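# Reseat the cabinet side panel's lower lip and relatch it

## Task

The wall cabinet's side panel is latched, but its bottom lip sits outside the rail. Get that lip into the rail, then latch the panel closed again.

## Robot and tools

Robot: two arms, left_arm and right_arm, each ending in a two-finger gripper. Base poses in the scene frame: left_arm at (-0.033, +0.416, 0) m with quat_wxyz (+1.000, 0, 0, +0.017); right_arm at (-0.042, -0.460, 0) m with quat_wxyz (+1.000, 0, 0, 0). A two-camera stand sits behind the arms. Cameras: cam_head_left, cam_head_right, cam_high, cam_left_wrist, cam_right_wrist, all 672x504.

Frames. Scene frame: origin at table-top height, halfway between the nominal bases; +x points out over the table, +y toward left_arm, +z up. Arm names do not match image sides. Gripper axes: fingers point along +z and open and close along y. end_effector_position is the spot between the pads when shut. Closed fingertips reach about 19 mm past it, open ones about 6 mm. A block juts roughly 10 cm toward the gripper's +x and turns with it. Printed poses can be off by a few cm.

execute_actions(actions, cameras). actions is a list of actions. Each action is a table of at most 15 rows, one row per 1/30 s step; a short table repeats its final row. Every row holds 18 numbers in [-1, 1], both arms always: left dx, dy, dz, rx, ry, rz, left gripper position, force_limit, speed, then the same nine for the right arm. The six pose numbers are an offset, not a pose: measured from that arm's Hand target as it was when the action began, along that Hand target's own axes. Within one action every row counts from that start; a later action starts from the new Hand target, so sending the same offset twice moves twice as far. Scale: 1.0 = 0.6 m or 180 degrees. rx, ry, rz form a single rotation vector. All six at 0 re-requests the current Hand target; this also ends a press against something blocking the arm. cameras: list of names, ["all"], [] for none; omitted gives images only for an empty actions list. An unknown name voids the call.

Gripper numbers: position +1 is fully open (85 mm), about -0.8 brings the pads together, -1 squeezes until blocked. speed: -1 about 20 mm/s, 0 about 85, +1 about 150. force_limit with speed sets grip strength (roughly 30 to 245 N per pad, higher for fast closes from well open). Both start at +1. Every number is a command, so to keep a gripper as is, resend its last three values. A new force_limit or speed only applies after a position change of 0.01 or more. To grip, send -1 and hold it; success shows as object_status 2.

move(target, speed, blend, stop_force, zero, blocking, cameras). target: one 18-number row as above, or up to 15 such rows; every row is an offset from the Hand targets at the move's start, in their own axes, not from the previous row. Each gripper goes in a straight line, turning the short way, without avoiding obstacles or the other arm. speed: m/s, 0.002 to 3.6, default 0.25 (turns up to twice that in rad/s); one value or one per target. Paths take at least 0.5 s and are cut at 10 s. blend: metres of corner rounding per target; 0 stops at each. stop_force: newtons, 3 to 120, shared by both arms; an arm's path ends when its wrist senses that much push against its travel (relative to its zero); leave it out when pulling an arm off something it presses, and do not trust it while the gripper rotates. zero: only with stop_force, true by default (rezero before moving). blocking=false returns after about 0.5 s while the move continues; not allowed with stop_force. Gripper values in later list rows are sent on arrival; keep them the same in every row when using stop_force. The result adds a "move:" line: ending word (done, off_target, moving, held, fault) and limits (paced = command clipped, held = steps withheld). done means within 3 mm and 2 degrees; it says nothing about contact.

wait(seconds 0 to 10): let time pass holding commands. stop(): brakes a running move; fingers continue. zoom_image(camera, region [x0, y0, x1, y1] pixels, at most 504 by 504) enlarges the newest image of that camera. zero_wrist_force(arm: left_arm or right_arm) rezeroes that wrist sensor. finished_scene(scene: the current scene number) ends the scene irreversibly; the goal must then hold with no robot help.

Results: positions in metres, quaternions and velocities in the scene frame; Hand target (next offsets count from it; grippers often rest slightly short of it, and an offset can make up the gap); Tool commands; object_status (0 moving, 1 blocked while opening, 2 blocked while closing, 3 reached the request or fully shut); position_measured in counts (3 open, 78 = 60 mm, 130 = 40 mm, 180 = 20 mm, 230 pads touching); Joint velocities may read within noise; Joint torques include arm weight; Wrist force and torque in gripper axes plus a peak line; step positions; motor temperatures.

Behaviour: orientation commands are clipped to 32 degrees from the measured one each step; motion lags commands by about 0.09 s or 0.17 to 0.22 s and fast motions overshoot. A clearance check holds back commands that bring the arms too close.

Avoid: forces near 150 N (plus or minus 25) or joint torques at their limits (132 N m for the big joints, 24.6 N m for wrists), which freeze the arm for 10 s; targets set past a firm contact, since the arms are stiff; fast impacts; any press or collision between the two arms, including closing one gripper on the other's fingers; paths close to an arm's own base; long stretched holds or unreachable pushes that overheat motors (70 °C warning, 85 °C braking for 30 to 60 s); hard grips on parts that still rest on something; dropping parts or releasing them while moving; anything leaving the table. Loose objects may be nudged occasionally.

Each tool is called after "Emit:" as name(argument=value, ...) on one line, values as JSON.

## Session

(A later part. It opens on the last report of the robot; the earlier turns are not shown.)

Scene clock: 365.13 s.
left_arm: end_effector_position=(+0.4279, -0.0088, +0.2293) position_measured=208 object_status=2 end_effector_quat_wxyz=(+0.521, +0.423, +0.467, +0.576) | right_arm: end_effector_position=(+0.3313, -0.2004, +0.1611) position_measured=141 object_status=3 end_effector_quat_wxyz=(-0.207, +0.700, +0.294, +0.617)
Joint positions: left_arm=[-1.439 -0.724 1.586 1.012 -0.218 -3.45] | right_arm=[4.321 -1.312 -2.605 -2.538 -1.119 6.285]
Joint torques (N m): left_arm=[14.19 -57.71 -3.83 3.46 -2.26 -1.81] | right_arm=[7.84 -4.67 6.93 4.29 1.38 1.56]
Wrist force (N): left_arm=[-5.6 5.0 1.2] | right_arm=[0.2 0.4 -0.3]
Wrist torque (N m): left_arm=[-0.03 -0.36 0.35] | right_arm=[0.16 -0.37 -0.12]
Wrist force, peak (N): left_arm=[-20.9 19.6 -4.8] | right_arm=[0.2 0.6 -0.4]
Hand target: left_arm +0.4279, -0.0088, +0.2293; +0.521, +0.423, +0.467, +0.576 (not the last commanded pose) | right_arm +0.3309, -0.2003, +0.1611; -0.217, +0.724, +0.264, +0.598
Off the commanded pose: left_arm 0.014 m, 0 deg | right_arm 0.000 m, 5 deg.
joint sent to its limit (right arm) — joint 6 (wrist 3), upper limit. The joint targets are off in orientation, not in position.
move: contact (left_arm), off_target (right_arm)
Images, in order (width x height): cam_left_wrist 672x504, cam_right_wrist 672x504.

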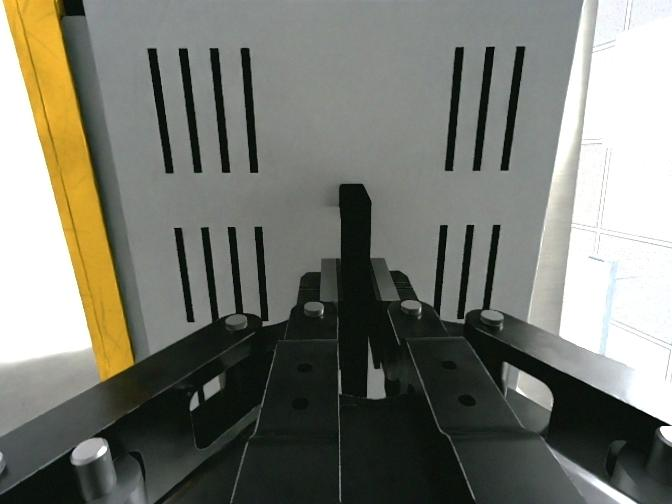

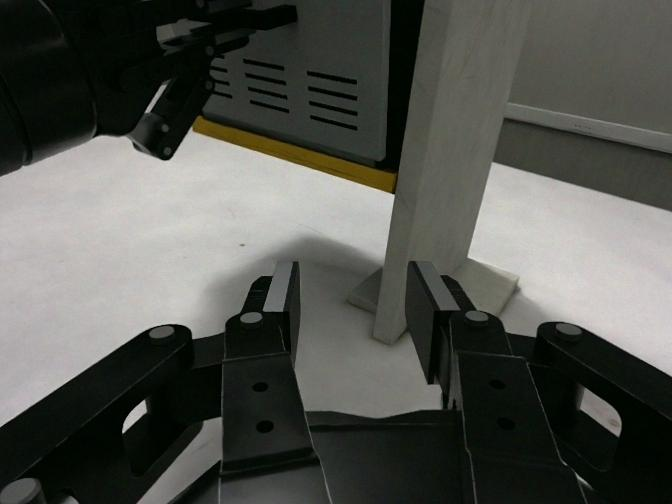

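Emit:
move(target=[[0,0.007,0,0,0,0,-1,-0.5,-1,0,0,0,0,0,0,-0.1,0,0],[-0.009,0.007,0,0,0,0,-1,-0.5,-1,0,0,0,0,0,0,-0.1,0,0]], speed=0.04)

Emit:
move(target=[0,-0.0485,-0.01,0,0,0,-1,-0.5,-1,0,0,0,0,0,0,-0.1,0,0], speed=0.03, stop_force=10, cameras=["cam_left_wrist","cam_right_wrist"])

Emit:
zoom_image(camera="cam_right_wrist", region=[180, 0, 420, 200])

Scene clock: 380.13 s.
left_arm: end_effector_position=(+0.4276, -0.0142, +0.2334) position_measured=208 object_status=2 end_effector_quat_wxyz=(+0.521, +0.423, +0.467, +0.576) | right_arm: end_effector_position=(+0.3313, -0.2004, +0.1611) position_measured=141 object_status=3 end_effector_quat_wxyz=(-0.207, +0.700, +0.294, +0.617)
Joint positions: left_arm=[-1.442 -0.725 1.568 1.02 -0.217 -3.439] | right_arm=[4.321 -1.312 -2.605 -2.538 -1.119 6.285]
Joint torques (N m): left_arm=[-11.18 -43.1 -20.22 4.98 -1.73 1.56] | right_arm=[7.95 -4.33 6.83 4.22 1.45 1.4]
Wrist force (N): left_arm=[0.0 -0.6 1.5] | right_arm=[0.2 0.3 -0.5]
Wrist torque (N m): left_arm=[0.10 -0.30 0.17] | right_arm=[0.15 -0.37 -0.11]
Wrist force, peak (N): left_arm=[-5.8 4.9 1.3] | right_arm=[0.2 0.5 -0.6]
Hand target: left_arm +0.4276, -0.0143, +0.2334; +0.521, +0.423, +0.467, +0.576 | right_arm +0.3309, -0.2003, +0.1611; -0.217, +0.724, +0.264, +0.598
Off the commanded pose: left_arm 0.000 m, 0 deg | right_arm 0.000 m, 5 deg.
joint sent to its limit (right arm) — joint 6 (wrist 3), upper limit. The joint targets are off in orientation, not in position.
move: off_target (right_arm)

Scene clock: 381.83 s.
left_arm: end_effector_position=(+0.4276, -0.0143, +0.2218) position_measured=208 object_status=2 end_effector_quat_wxyz=(+0.521, +0.423, +0.467, +0.576) | right_arm: end_effector_position=(+0.3313, -0.2004, +0.1611) position_measured=141 object_status=3 end_effector_quat_wxyz=(-0.207, +0.700, +0.294, +0.617)
Joint positions: left_arm=[-1.442 -0.705 1.567 1.002 -0.217 -3.44] | right_arm=[4.321 -1.312 -2.605 -2.538 -1.119 6.285]
Joint torques (N m): left_arm=[3.63 -59.09 -6.19 4.54 -3.48 0.85] | right_arm=[7.73 -4.07 6.34 4.42 1.39 1.39]
Wrist force (N): left_arm=[-0.8 1.9 2.9] | right_arm=[0.0 0.4 -0.3]
Wrist torque (N m): left_arm=[-0.07 -0.19 0.25] | right_arm=[0.16 -0.33 -0.12]
Wrist force, peak (N): left_arm=[7.4 27.4 -6.6] | right_arm=[0.2 0.5 -0.5]
Hand target: left_arm +0.4276, -0.0143, +0.2218; +0.521, +0.423, +0.467, +0.576 (not the last commanded pose) | right_arm +0.3309, -0.2003, +0.1611; -0.217, +0.724, +0.264, +0.598
Off the commanded pose: left_arm 0.018 m, 0 deg | right_arm 0.000 m, 5 deg.
joint sent to its limit (right arm) — joint 6 (wrist 3), upper limit. The joint targets are off in orientation, not in position.
move: contact (left_arm), off_target (right_arm)
Images, in order (width x height): cam_left_wrist 672x504, cam_right_wrist 672x504.

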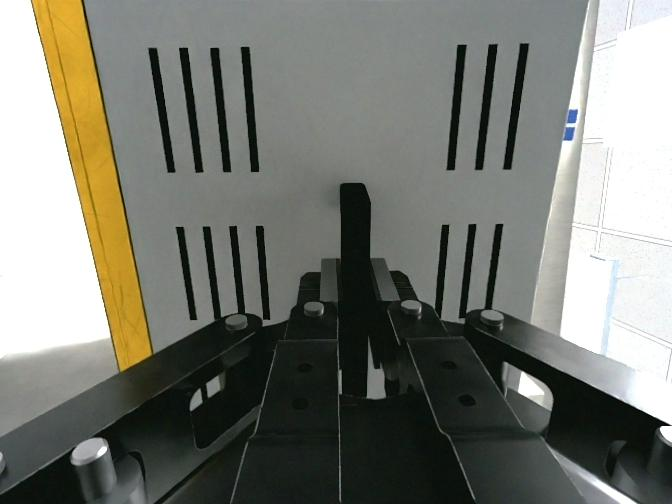

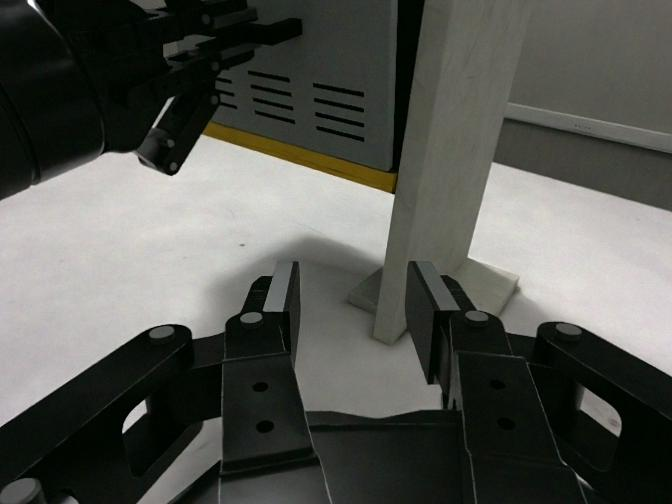

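Scaled by 2.100.

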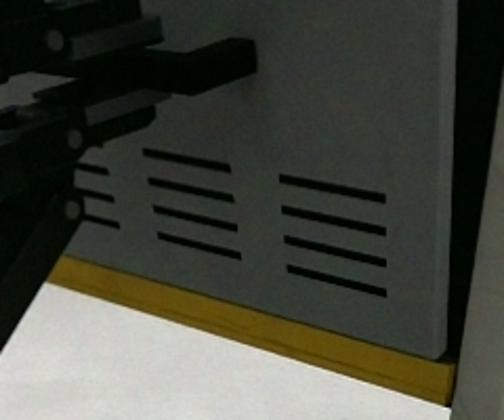

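Emit:
move(target=[0,0.0043,0.016,0.0333,0,0,-1,-0.5,-1,0,0,0,0,0,0,-0.1,0,0], speed=0.04, stop_force=20, cameras=["cam_left_wrist","cam_right_wrist"])

Emit:
zoom_image(camera="cam_right_wrist", region=[180, 0, 420, 200])

Scene clock: 392.73 s.
left_arm: end_effector_position=(+0.4364, -0.0134, +0.2263) position_measured=208 object_status=2 end_effector_quat_wxyz=(+0.498, +0.450, +0.496, +0.551) | right_arm: end_effector_position=(+0.3313, -0.2004, +0.1611) position_measured=141 object_status=3 end_effector_quat_wxyz=(-0.207, +0.700, +0.294, +0.617)
Joint positions: left_arm=[-1.432 -0.727 1.61 1.304 -0.126 -3.759] | right_arm=[4.321 -1.312 -2.605 -2.538 -1.119 6.285]
Joint torques (N m): left_arm=[13.42 -53.22 -4.66 3.28 -1.05 -1.71] | right_arm=[7.56 -4.51 7.58 4.3 1.37 1.37]
Wrist force (N): left_arm=[0.8 13.3 0.0] | right_arm=[0.2 0.3 -0.2]
Wrist torque (N m): left_arm=[-0.19 -0.16 0.29] | right_arm=[0.14 -0.37 -0.12]
Wrist force, peak (N): left_arm=[0.8 13.6 0.0] | right_arm=[0.5 0.5 -0.5]
Hand target: left_arm +0.4364, -0.0134, +0.2263; +0.498, +0.450, +0.496, +0.551 | right_arm +0.3309, -0.2003, +0.1611; -0.217, +0.724, +0.264, +0.598
Off the commanded pose: left_arm 0.000 m, 0 deg | right_arm 0.000 m, 5 deg.
joint sent to its limit (right arm) — joint 6 (wrist 3), upper limit. The joint targets are off in orientation, not in position.
move: off_target (right_arm)
Images, in order (width x height): cam_left_wrist 672x504, cam_right_wrist 672x504.

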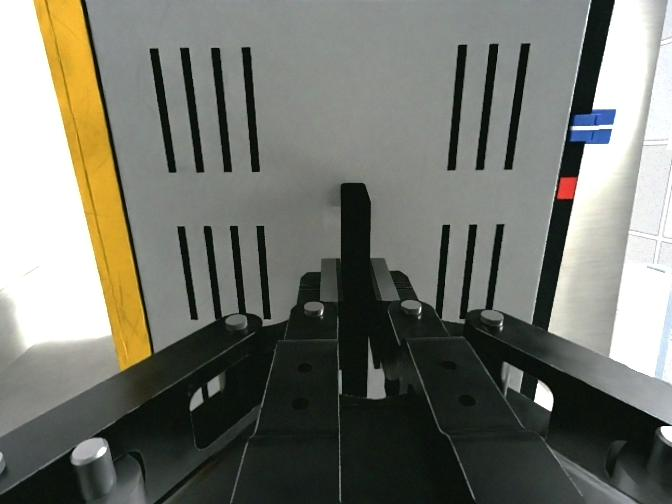

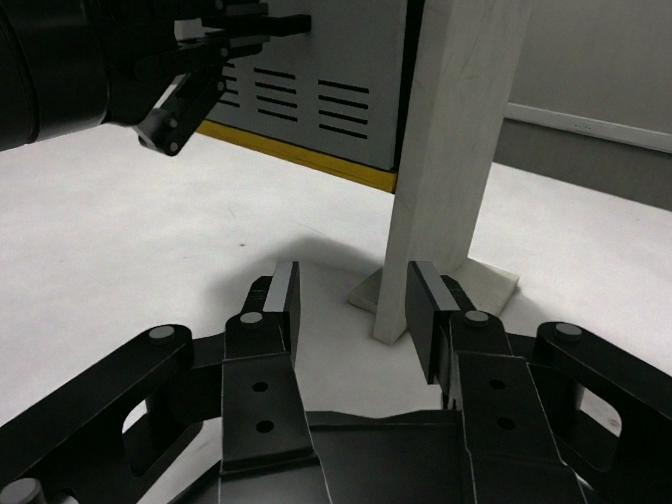

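Scaled by 2.100.

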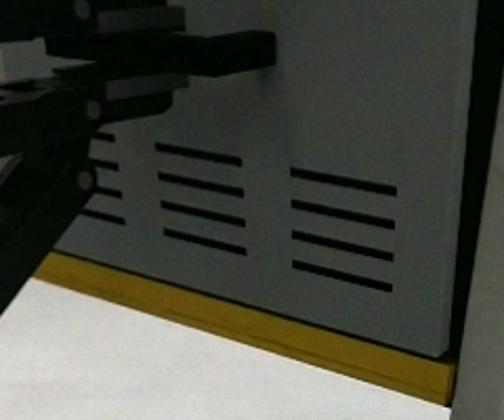

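Emit:
move(target=[0,0.0033,0.0133,0.028,0,0,-1,-0.5,-1,0,0,0,0,0,0,-0.1,0,0], speed=0.04, stop_force=15)

Emit:
move(target=[[0,0,0,0,0,0,-1,-0.5,-1,0.472,0,-0.09,-0.1,-0.09,0.053,-0.1,0,0],[0,0,0,0,0,0,-1,-0.5,-1,0.553,-0.223,0.15,-0.199,-0.182,0.106,-0.1,0,0],[0,0,0,0,0,0,-1,-0.5,-1,0.439,-0.202,0.336,-0.199,-0.182,0.106,-0.1,0,0]], speed=0.3, blend=0.04, cameras=["cam_left_wrist","cam_right_wrist"])

Scene clock: 419.27 s.
left_arm: end_effector_position=(+0.4441, -0.0126, +0.2290) position_measured=208 object_status=2 end_effector_quat_wxyz=(+0.478, +0.471, +0.520, +0.529) | right_arm: end_effector_position=(+0.3313, -0.2004, +0.1611) position_measured=141 object_status=3 end_effector_quat_wxyz=(-0.207, +0.700, +0.294, +0.617)
Joint positions: left_arm=[-1.419 -0.783 1.808 1.942 -0.087 -4.538] | right_arm=[4.321 -1.312 -2.605 -2.538 -1.119 6.285]
Joint torques (N m): left_arm=[18.22 -38.13 0.25 2.28 -0.05 -1.44] | right_arm=[7.78 -4.05 6.75 4.21 1.35 1.17]
Wrist force (N): left_arm=[-1.6 34.2 -7.4] | right_arm=[0.3 0.4 -0.3]
Wrist torque (N m): left_arm=[-0.35 -0.09 0.31] | right_arm=[0.17 -0.37 -0.11]
Wrist force, peak (N): left_arm=[2.1 41.0 -10.5] | right_arm=[0.3 0.6 -0.6]
Hand target: left_arm +0.4441, -0.0126, +0.2290; +0.478, +0.471, +0.520, +0.529 | right_arm +0.3309, -0.2003, +0.1611; -0.217, +0.724, +0.264, +0.598
Off the commanded pose: left_arm 0.000 m, 0 deg | right_arm 0.000 m, 5 deg.
joint sent to its limit (right arm) — joint 6 (wrist 3), upper limit. The joint targets are off in orientation, not in position.
move: off_target (right_arm)

Scene clock: 422.13 s.
left_arm: end_effector_position=(+0.4441, -0.0126, +0.2290) position_measured=208 object_status=2 end_effector_quat_wxyz=(+0.478, +0.471, +0.520, +0.529) | right_arm: end_effector_position=(+0.3924, +0.0140, +0.4245) position_measured=141 object_status=3 end_effector_quat_wxyz=(-0.017, +0.716, +0.153, +0.681)
Joint positions: left_arm=[-1.419 -0.783 1.808 1.943 -0.087 -4.538] | right_arm=[4.592 -1.72 -1.53 -3.234 -0.364 6.285]
Joint torques (N m): left_arm=[18.32 -37.68 2.7 2.3 -0.17 -1.65] | right_arm=[7.93 37.51 10.73 -2.49 1.61 1.5]
Wrist force (N): left_arm=[-1.6 33.8 -7.5] | right_arm=[0.2 0.5 -0.2]
Wrist torque (N m): left_arm=[-0.39 -0.08 0.30] | right_arm=[0.20 -0.42 -0.08]
Wrist force, peak (N): left_arm=[-1.6 34.1 -7.5] | right_arm=[-5.1 -5.0 5.3]
Hand target: left_arm +0.4441, -0.0126, +0.2290; +0.478, +0.471, +0.520, +0.529 | right_arm +0.3923, +0.0139, +0.4246; -0.017, +0.716, +0.153, +0.681 (not the last commanded pose)
Off the commanded pose: left_arm 0.000 m, 0 deg | right_arm 0.076 m, 46 deg.
move: held (right_arm; a check stopped the path); limits=paced,held
pose unreachable (right arm): on one or more control steps of this call, first in action 0 (counted from 0), this arm could not follow its commanded pose, so it was not sent that pose on those steps. It may still have moved: this result reports where it is.
cause: moving toward the commanded pose would bring a part of the arm too close to another arm (a part of this arm just beyond joint 3 (elbow) and a part of the left arm just beyond its joint 3 (elbow), along the way the arms are being sent, or toward where that arm still pushes).
Images, in order (width x height): cam_left_wrist 672x504, cam_right_wrist 672x504.

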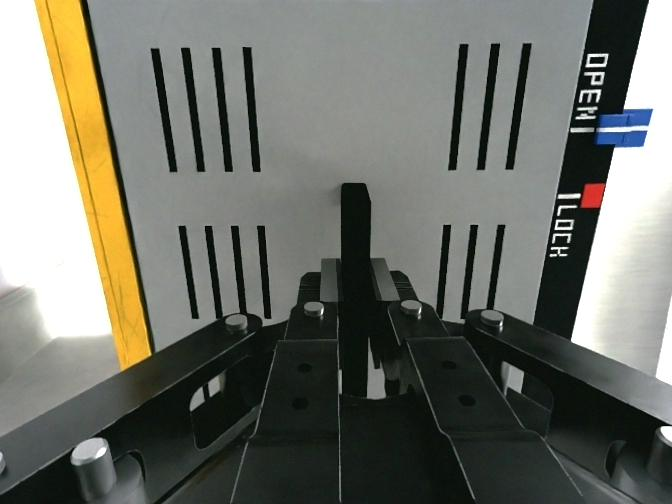

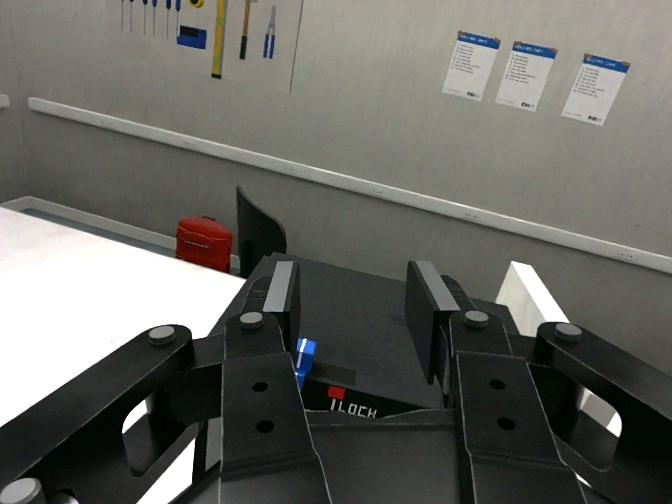

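Emit:
move(target=[0,0.0025,0,0,0,0,-1,-0.5,-1,0.043,0.252,-0.15,-0.0486,-0.232,0.088,-0.1,0,0], speed=0.3, cameras=["cam_high","cam_right_wrist"])

Scene clock: 435.60 s.
left_arm: end_effector_position=(+0.4441, -0.0126, +0.2305) position_measured=208 object_status=2 end_effector_quat_wxyz=(+0.478, +0.471, +0.520, +0.529) | right_arm: end_effector_position=(+0.3423, -0.1460, +0.4842) position_measured=141 object_status=3 end_effector_quat_wxyz=(-0.003, +0.707, -0.001, +0.707)
Joint positions: left_arm=[-1.419 -0.786 1.809 1.946 -0.087 -4.538] | right_arm=[4.733 -1.372 -1.757 -3.13 0.018 6.265]
Joint torques (N m): left_arm=[-8.64 -55.87 -6.23 2.19 0.17 -1.27] | right_arm=[1.76 2.12 30.03 2.87 1.18 -1.61]
Wrist force (N): left_arm=[-1.1 -0.1 2.4] | right_arm=[0.1 0.3 -0.1]
Wrist torque (N m): left_arm=[0.30 -0.11 0.29] | right_arm=[0.18 -0.43 -0.07]
Wrist force, peak (N): left_arm=[-1.6 34.1 -7.6] | right_arm=[0.4 1.0 -0.3]
Hand target: left_arm +0.4441, -0.0126, +0.2305; +0.478, +0.471, +0.520, +0.529 | right_arm +0.3424, -0.1460, +0.4842; -0.001, +0.875, +0.001, +0.485
Off the commanded pose: left_arm 0.000 m, 0 deg | right_arm 0.000 m, 45 deg; orientation clipped.
move: off_target (right_arm); limits=paced
Images, in order (width x height): cam_high 672x504, cam_right_wrist 672x504.

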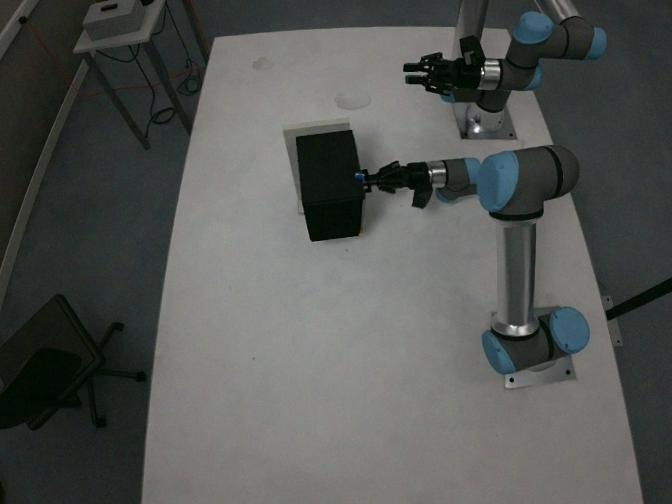

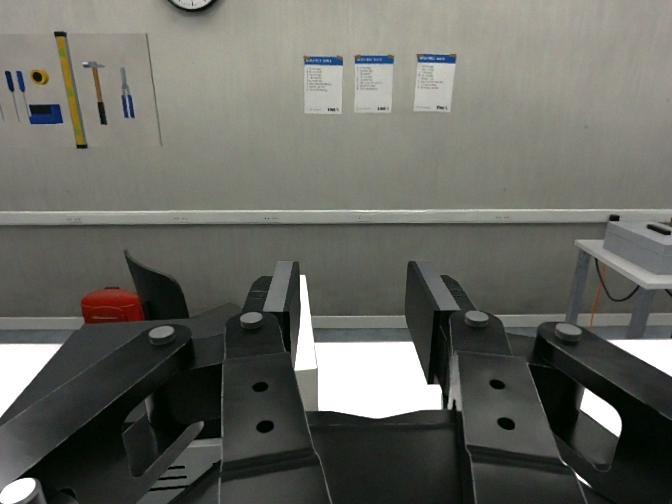

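Emit:
move(target=[[0,0,0,0,0,0,-1,-0.5,-1,0,0,0,-0.2435,0.1686,0.07,-0.1,0,0],[0,0,0,0,0,0,-1,-0.5,-1,0,0,0,0,-0.0722,0,-0.1,0,0]], speed=0.4, cameras=["cam_right_wrist"])

Scene clock: 459.50 s.
left_arm: end_effector_position=(+0.4441, -0.0126, +0.2305) position_measured=208 object_status=2 end_effector_quat_wxyz=(+0.478, +0.471, +0.520, +0.529) | right_arm: end_effector_position=(+0.3417, -0.1458, +0.4829) position_measured=141 object_status=3 end_effector_quat_wxyz=(+0.190, +0.683, -0.192, +0.678)
Joint positions: left_arm=[-1.419 -0.786 1.809 1.946 -0.087 -4.538] | right_arm=[4.645 -1.723 -1.414 -3.13 0.48 6.27]
Joint torques (N m): left_arm=[-8.2 -58.43 -6.02 2.24 -0.9 -1.32] | right_arm=[7.07 35.87 11.68 1.82 -1.08 -1.71]
Wrist force (N): left_arm=[-1.0 -0.2 2.1] | right_arm=[0.3 0.2 0.0]
Wrist torque (N m): left_arm=[0.33 -0.11 0.29] | right_arm=[0.17 -0.47 -0.07]
Wrist force, peak (N): left_arm=[-1.4 0.1 2.4] | right_arm=[-0.8 -3.4 -3.1]
Hand target: left_arm +0.4441, -0.0126, +0.2305; +0.478, +0.471, +0.520, +0.529 | right_arm +0.3418, -0.1458, +0.4829; +0.190, +0.683, -0.192, +0.678 (not the last commanded pose)
Off the commanded pose: left_arm 0.000 m, 0 deg | right_arm 0.001 m, 54 deg.
move: held (right_arm; a check stopped the path); path passed 0 of 2 targets; limits=held
pose unreachable (right arm): on one or more control steps of this call, first in action 0 (counted from 0), this arm could not follow its commanded pose, so it was not sent that pose on those steps. It may still have moved: this result reports where it is.
cause: moving toward the commanded pose would bring a part of the arm too close to another arm (a part of this arm just beyond joint 5 (wrist 2) and a part of the left arm just beyond its joint 2 (shoulder lift), where that arm would come to rest).
Images, in order (width x height): cam_right_wrist 672x504.

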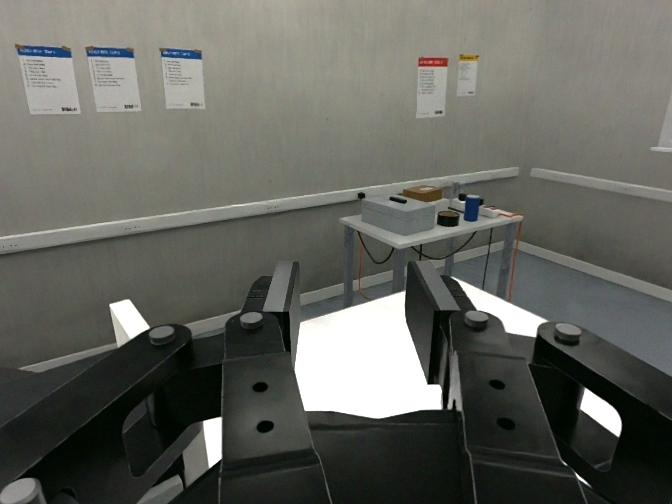

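Emit:
move(target=[0,0,0,0,0,0,-1,-0.5,-1,0,0,0,0.165,-0.241,-0.069,-0.1,0,0], speed=0.3, cameras=["cam_right_wrist"])

Scene clock: 469.50 s.
left_arm: end_effector_position=(+0.4441, -0.0126, +0.2305) position_measured=208 object_status=2 end_effector_quat_wxyz=(+0.478, +0.471, +0.520, +0.529) | right_arm: end_effector_position=(+0.3417, -0.1458, +0.4829) position_measured=141 object_status=3 end_effector_quat_wxyz=(+0.000, +0.924, +0.000, +0.383)
Joint positions: left_arm=[-1.419 -0.786 1.809 1.946 -0.087 -4.538] | right_arm=[4.508 -1.251 -1.69 -1.57 0.805 4.426]
Joint torques (N m): left_arm=[-7.84 -57.08 -6.09 2.35 -1.18 -1.11] | right_arm=[-9.81 22.12 13.69 6.08 -0.74 -1.72]
Wrist force (N): left_arm=[-1.2 -0.3 2.0] | right_arm=[0.2 -0.2 -0.3]
Wrist torque (N m): left_arm=[0.31 -0.09 0.28] | right_arm=[-0.05 -0.05 0.00]
Wrist force, peak (N): left_arm=[-1.3 0.2 2.4] | right_arm=[0.8 -0.3 -0.4]
Hand target: left_arm +0.4441, -0.0126, +0.2305; +0.478, +0.471, +0.520, +0.529 | right_arm +0.3418, -0.1458, +0.4829; +0.000, +0.924, +0.000, +0.383
Off the commanded pose: left_arm 0.000 m, 0 deg | right_arm 0.000 m, 0 deg.
move: done
Images, in order (width x height): cam_right_wrist 672x504.

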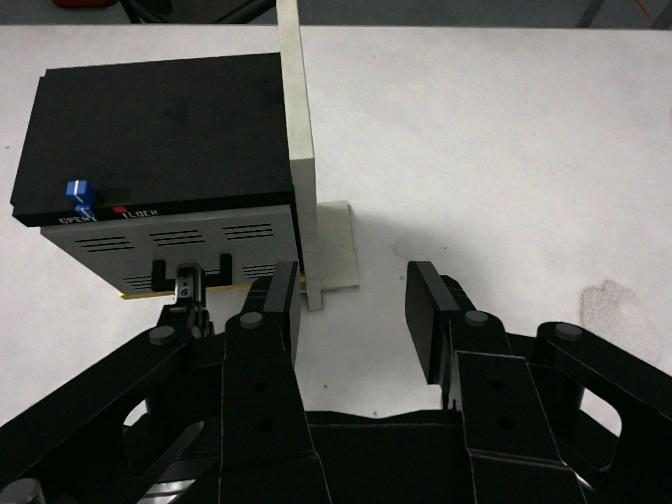

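Emit:
move(target=[[0,0,0,0,0,0,-1,-0.5,-1,0,-0.33,0.16,0,0,0,-0.1,0,0],[0,0,0,0,0,0,-1,-0.5,-1,0,-0.33,0.285,0,0,0,-0.1,0,0]], speed=[0.3,0.12], blend=0.02, cameras=["cam_high","cam_left_wrist","cam_right_wrist"])

Emit:
zoom_image(camera="cam_right_wrist", region=[180, 180, 560, 440])

Scene clock: 478.90 s.
left_arm: end_effector_position=(+0.4441, -0.0126, +0.2305) position_measured=208 object_status=2 end_effector_quat_wxyz=(+0.478, +0.471, +0.520, +0.529) | right_arm: end_effector_position=(+0.4627, +0.0523, +0.3624) position_measured=141 object_status=3 end_effector_quat_wxyz=(+0.000, +0.924, +0.000, +0.383)
Joint positions: left_arm=[-1.419 -0.786 1.809 1.946 -0.087 -4.538] | right_arm=[4.373 -1.828 -1.47 -1.09 0.84 4.248]
Joint torques (N m): left_arm=[-6.88 -57.73 -5.44 2.16 -1.39 -1.12] | right_arm=[-9.83 23.22 14.66 5.78 -0.19 -2.08]
Wrist force (N): left_arm=[-1.4 -0.1 2.1] | right_arm=[0.4 -0.3 -0.3]
Wrist torque (N m): left_arm=[0.31 -0.06 0.28] | right_arm=[-0.04 -0.08 0.01]
Wrist force, peak (N): left_arm=[-1.4 0.2 2.3] | right_arm=[0.4 1.4 -1.3]
Hand target: left_arm +0.4441, -0.0126, +0.2305; +0.478, +0.471, +0.520, +0.529 | right_arm +0.4628, +0.0523, +0.3623; +0.000, +0.924, +0.000, +0.383
Off the commanded pose: left_arm 0.000 m, 0 deg | right_arm 0.000 m, 0 deg.
move: done
Images, in order (width x height): cam_high 672x504, cam_left_wrist 672x504, cam_right_wrist 672x504.

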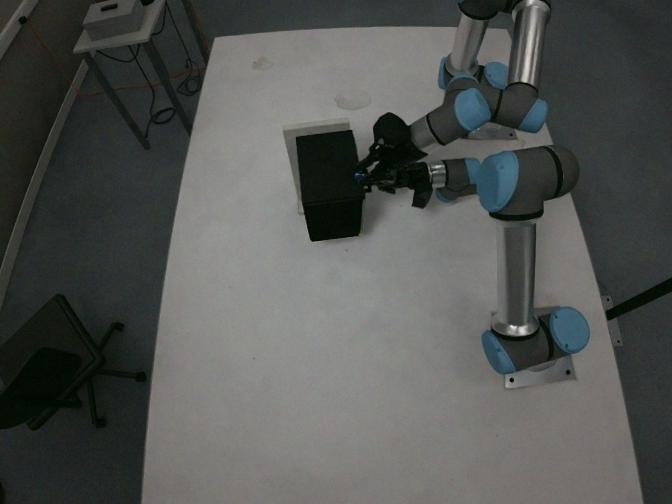

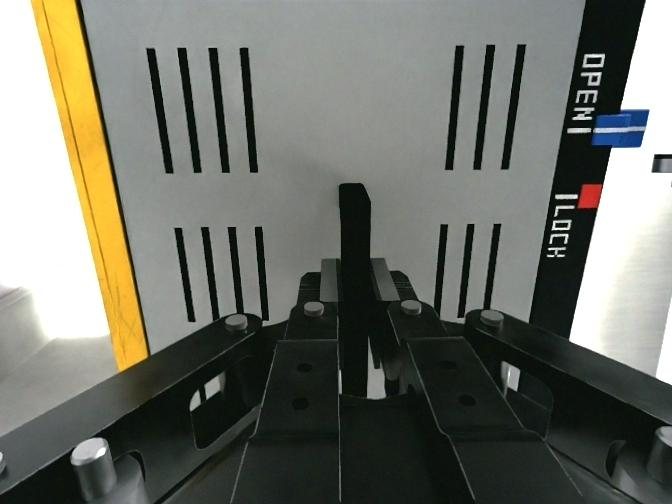

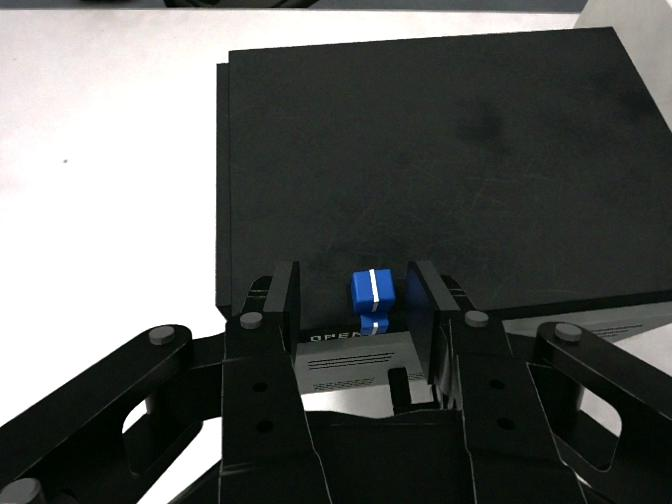

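Scaled by 1.326.

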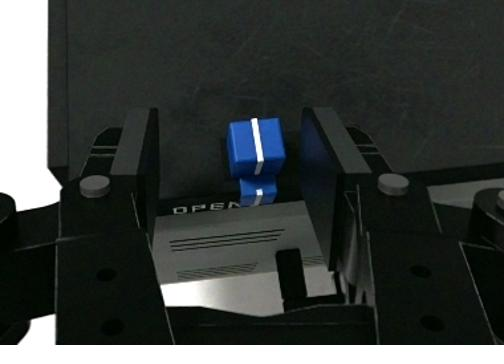

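Emit:
move(target=[0,0.001,0.005,0.011,0,0,-1,-0.5,-1,0,0,0.034,0,0,0,-0.1,0,0], speed=0.04)

Emit:
move(target=[0,0,0.02,0,0,0,-1,-0.5,-1,0,0,0,0,0,0,-0.1,0,0], speed=0.015, stop_force=15, cameras=["cam_left_wrist","cam_right_wrist"])

Emit:
zoom_image(camera="cam_right_wrist", region=[280, 240, 440, 400])

Scene clock: 490.57 s.
left_arm: end_effector_position=(+0.4471, -0.0123, +0.2310) position_measured=208 object_status=2 end_effector_quat_wxyz=(+0.471, +0.478, +0.527, +0.521) | right_arm: end_effector_position=(+0.4772, +0.0523, +0.3479) position_measured=141 object_status=3 end_effector_quat_wxyz=(+0.000, +0.924, +0.000, +0.383)
Joint positions: left_arm=[-1.413 -0.836 1.899 2.208 -0.093 -4.84] | right_arm=[4.35 -1.855 -1.478 -1.037 0.848 4.219]
Joint torques (N m): left_arm=[12.04 -52.59 -5.71 1.97 -1.54 -1.3] | right_arm=[-9.72 25.48 14.61 6.05 -0.04 -1.79]
Wrist force (N): left_arm=[0.0 5.2 1.6] | right_arm=[0.4 -0.3 -0.3]
Wrist torque (N m): left_arm=[0.18 -0.05 0.28] | right_arm=[-0.05 -0.08 0.02]
Wrist force, peak (N): left_arm=[0.0 5.2 1.6] | right_arm=[0.5 -0.2 -0.7]
Hand target: left_arm +0.4471, -0.0123, +0.2312; +0.469, +0.479, +0.529, +0.520 | right_arm +0.4772, +0.0523, +0.3479; +0.000, +0.924, +0.000, +0.383
Off the commanded pose: left_arm 0.000 m, 0 deg | right_arm 0.000 m, 0 deg.
move: done

Scene clock: 491.90 s.
left_arm: end_effector_position=(+0.4491, -0.0121, +0.2310) position_measured=208 object_status=2 end_effector_quat_wxyz=(+0.471, +0.478, +0.527, +0.521) | right_arm: end_effector_position=(+0.4772, +0.0523, +0.3479) position_measured=141 object_status=3 end_effector_quat_wxyz=(+0.000, +0.924, +0.000, +0.383)
Joint positions: left_arm=[-1.408 -0.837 1.899 2.215 -0.098 -4.845] | right_arm=[4.35 -1.855 -1.478 -1.037 0.848 4.219]
Joint torques (N m): left_arm=[-8.61 -45.97 -4.15 -2.6 1.62 1.43] | right_arm=[-9.46 25.97 14.2 6.2 0.1 -1.87]
Wrist force (N): left_arm=[-3.7 10.1 0.8] | right_arm=[0.4 -0.1 -0.4]
Wrist torque (N m): left_arm=[0.04 -0.08 0.27] | right_arm=[-0.01 -0.08 0.02]
Wrist force, peak (N): left_arm=[3.1 15.2 -28.3] | right_arm=[0.6 -0.4 -0.4]
Hand target: left_arm +0.4491, -0.0121, +0.2310; +0.471, +0.478, +0.527, +0.521 (not the last commanded pose) | right_arm +0.4772, +0.0523, +0.3479; +0.000, +0.924, +0.000, +0.383
Off the commanded pose: left_arm 0.010 m, 0 deg | right_arm 0.000 m, 0 deg.
move: contact (left_arm)
Images, in order (width x height): cam_left_wrist 672x504, cam_right_wrist 672x504.

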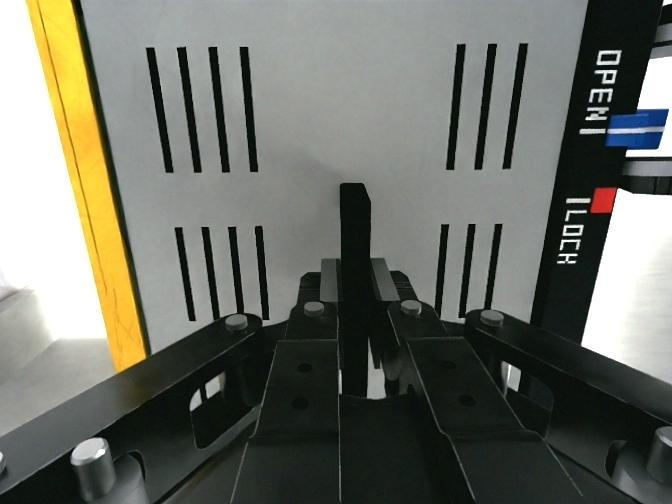

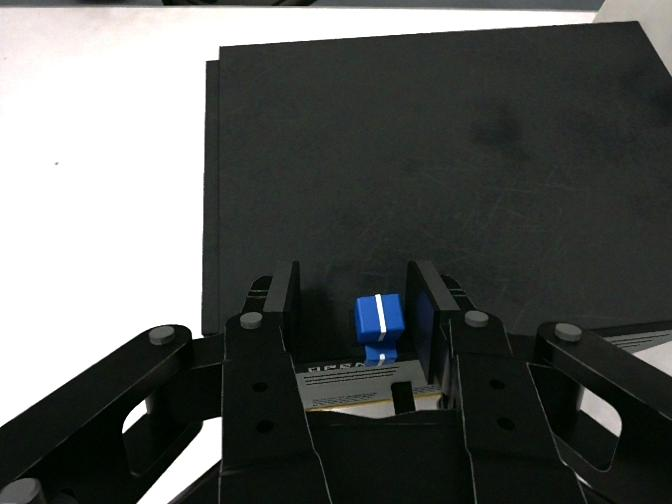

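Scaled by 3.150.

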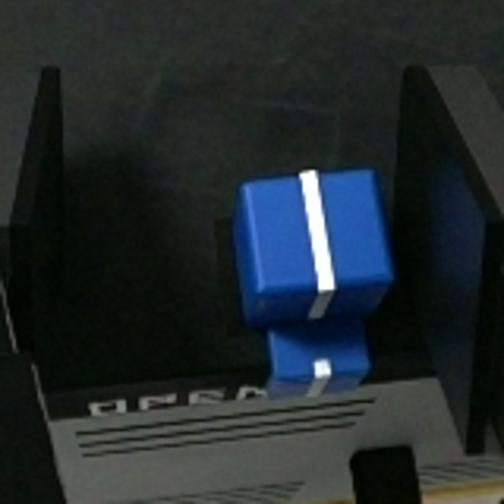

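Emit:
move(target=[0,0,0,0,0,0,-1,-0.5,-1,0,0.1,0,0,0,0,-0.1,0,0], speed=0.05, stop_force=20, cameras=["cam_left_wrist","cam_right_wrist"])

Scene clock: 506.70 s.
left_arm: end_effector_position=(+0.4491, -0.0121, +0.2310) position_measured=208 object_status=2 end_effector_quat_wxyz=(+0.471, +0.478, +0.527, +0.521) | right_arm: end_effector_position=(+0.4773, +0.0090, +0.3478) position_measured=141 object_status=3 end_effector_quat_wxyz=(-0.001, +0.924, +0.000, +0.383)
Joint positions: left_arm=[-1.408 -0.837 1.899 2.215 -0.098 -4.845] | right_arm=[4.323 -1.774 -1.587 -0.987 0.857 4.185]
Joint torques (N m): left_arm=[-9.98 -32.46 -11.32 -2.61 0.74 1.41] | right_arm=[-2.39 25.17 27.42 -2.54 -3.24 1.43]
Wrist force (N): left_arm=[-3.4 10.4 0.6] | right_arm=[3.3 -21.0 2.0]
Wrist torque (N m): left_arm=[0.06 -0.13 0.26] | right_arm=[0.16 -0.04 0.04]
Wrist force, peak (N): left_arm=[-3.7 10.9 0.4] | right_arm=[9.4 -52.1 7.4]
Hand target: left_arm +0.4491, -0.0121, +0.2310; +0.471, +0.478, +0.527, +0.521 | right_arm +0.4773, +0.0090, +0.3478; -0.001, +0.924, +0.000, +0.383 (not the last commanded pose)
Off the commanded pose: left_arm 0.000 m, 0 deg | right_arm 0.017 m, 0 deg.
move: contact (right_arm)
Images, in order (width x height): cam_left_wrist 672x504, cam_right_wrist 672x504.

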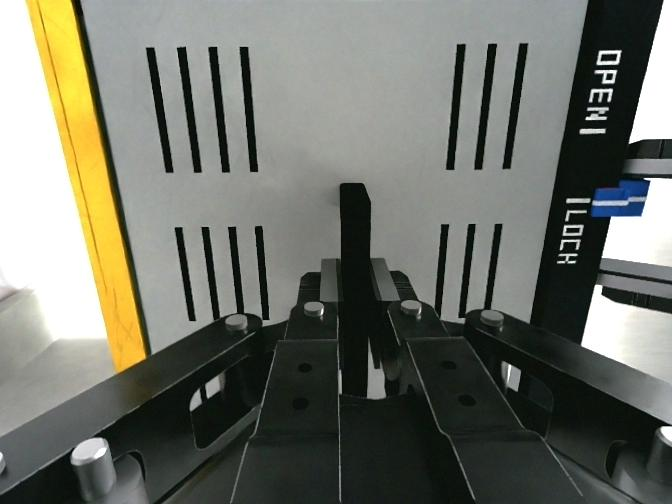

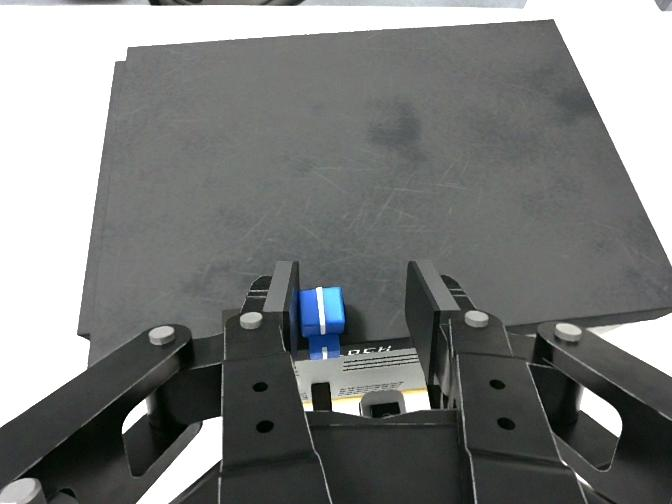

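Emit:
move(target=[0,0,-0.03,0,0,0,-1,-0.5,-1,0,-0.01,-0.05,0,0,0,-0.1,0,0], speed=0.03, stop_force=15, cameras=["cam_left_wrist"])

Scene clock: 519.10 s.
left_arm: end_effector_position=(+0.4466, -0.0123, +0.2310) position_measured=208 object_status=2 end_effector_quat_wxyz=(+0.471, +0.478, +0.527, +0.521) | right_arm: end_effector_position=(+0.4561, +0.0150, +0.3690) position_measured=141 object_status=3 end_effector_quat_wxyz=(-0.001, +0.924, +0.000, +0.383)
Joint positions: left_arm=[-1.414 -0.839 1.903 2.218 -0.092 -4.85] | right_arm=[4.362 -1.743 -1.56 -1.076 0.844 4.234]
Joint torques (N m): left_arm=[14.32 -21.37 -12.69 -1.44 -0.7 1.54] | right_arm=[7.28 43.3 31.42 0.55 -2.89 1.62]
Wrist force (N): left_arm=[0.7 27.6 -4.6] | right_arm=[1.0 2.1 -1.5]
Wrist torque (N m): left_arm=[-0.01 -0.04 0.24] | right_arm=[0.33 -0.17 -0.07]
Wrist force, peak (N): left_arm=[-1.3 20.3 27.6] | right_arm=[3.5 -21.1 2.1]
Hand target: left_arm +0.4466, -0.0123, +0.2310; +0.471, +0.478, +0.527, +0.521 (not the last commanded pose) | right_arm +0.4561, +0.0150, +0.3690; -0.001, +0.924, +0.000, +0.383
Off the commanded pose: left_arm 0.015 m, 0 deg | right_arm 0.000 m, 0 deg.
move: contact (left_arm)
Images, in order (width x height): cam_left_wrist 672x504.

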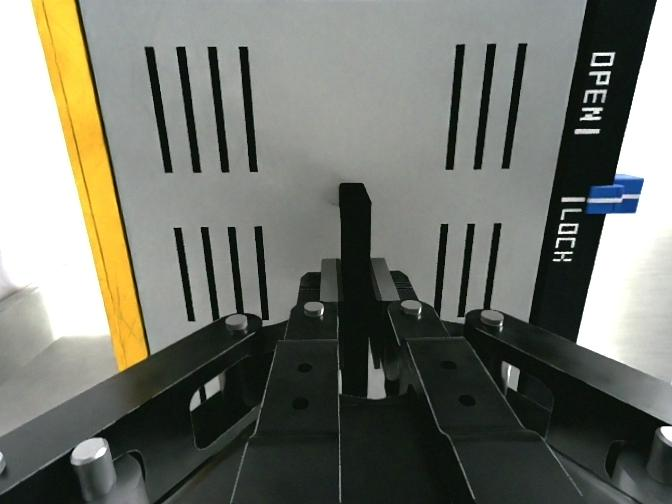

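Latched firmly (pull resisted). Release.

Emit:
move(target=[[0,-0.002,0.001,0,0,0,-1,-0.5,-1,0,0,-0.06,0,0,0,-0.1,0,0],[0,-0.002,0.001,0,0,0,0,-0.5,-1,0,0,-0.1,0,0,0,-0.1,0,0],[0,-0.002,-0.18,0,0,0,0,-0.5,-1,0,0,-0.15,0,0,0,-0.1,0,0]], speed=0.1, cameras=["cam_left_wrist","cam_right_wrist"])

Emit:
zoom_image(camera="cam_left_wrist", region=[60, 0, 560, 400])

Scene clock: 531.67 s.
left_arm: end_effector_position=(+0.3391, -0.0230, +0.2311) position_measured=128 object_status=3 end_effector_quat_wxyz=(+0.471, +0.478, +0.527, +0.522) | right_arm: end_effector_position=(+0.3923, +0.0149, +0.4326) position_measured=141 object_status=3 end_effector_quat_wxyz=(-0.001, +0.924, +0.000, +0.383)
Joint positions: left_arm=[-1.642 -0.844 1.921 1.984 0.137 -4.631] | right_arm=[4.475 -1.645 -1.485 -1.35 0.812 4.382]
Joint torques (N m): left_arm=[-10.38 -34.35 -17.24 -1.22 0.92 1.35] | right_arm=[7.48 38.99 32.54 0.56 -3.01 1.73]
Wrist force (N): left_arm=[-2.2 3.1 1.7] | right_arm=[0.9 2.3 -1.7]
Wrist torque (N m): left_arm=[0.11 0.08 0.24] | right_arm=[0.36 -0.14 -0.08]
Wrist force, peak (N): left_arm=[0.2 103.2 -33.9] | right_arm=[1.0 2.4 -2.3]
Hand target: left_arm +0.3391, -0.0230, +0.2312; +0.471, +0.478, +0.527, +0.521 | right_arm +0.3923, +0.0149, +0.4326; -0.001, +0.924, +0.000, +0.383
Off the commanded pose: left_arm 0.000 m, 0 deg | right_arm 0.000 m, 0 deg.
move: done
Images, in order (width x height): cam_left_wrist 672x504, cam_right_wrist 672x504.

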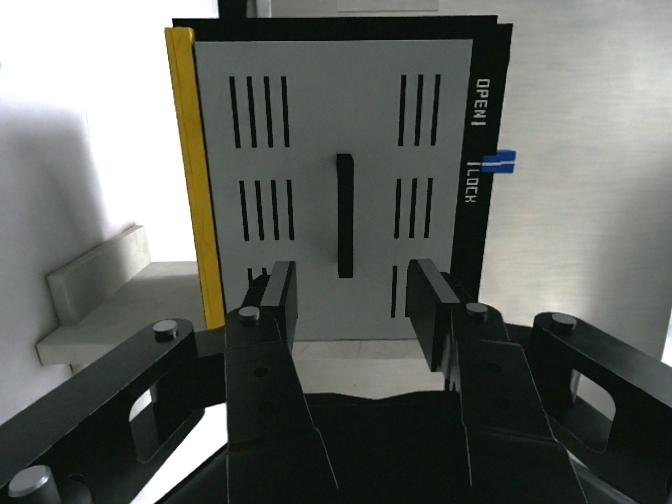

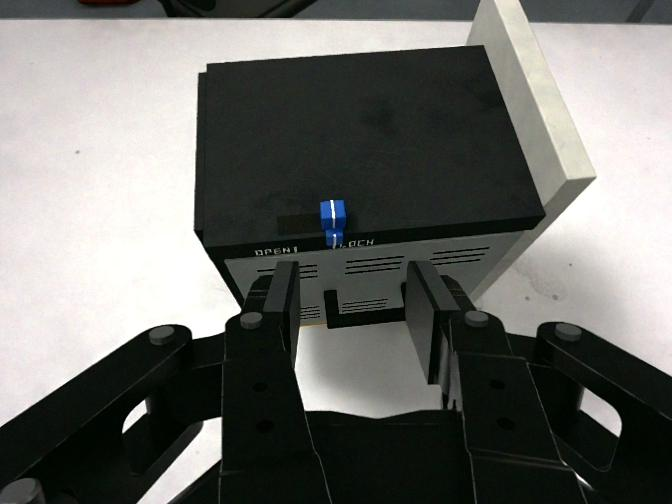

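Scaled by 1.008.

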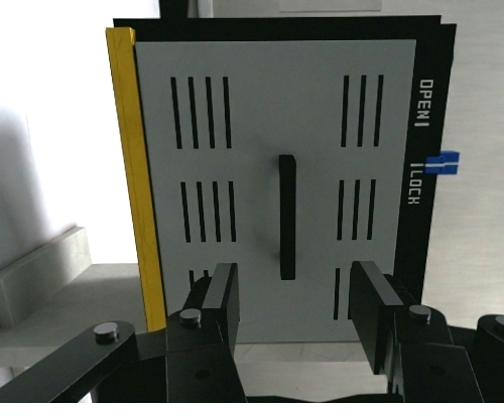

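Emit:
finished_scene(scene=1)

The scene is finished: the task was done.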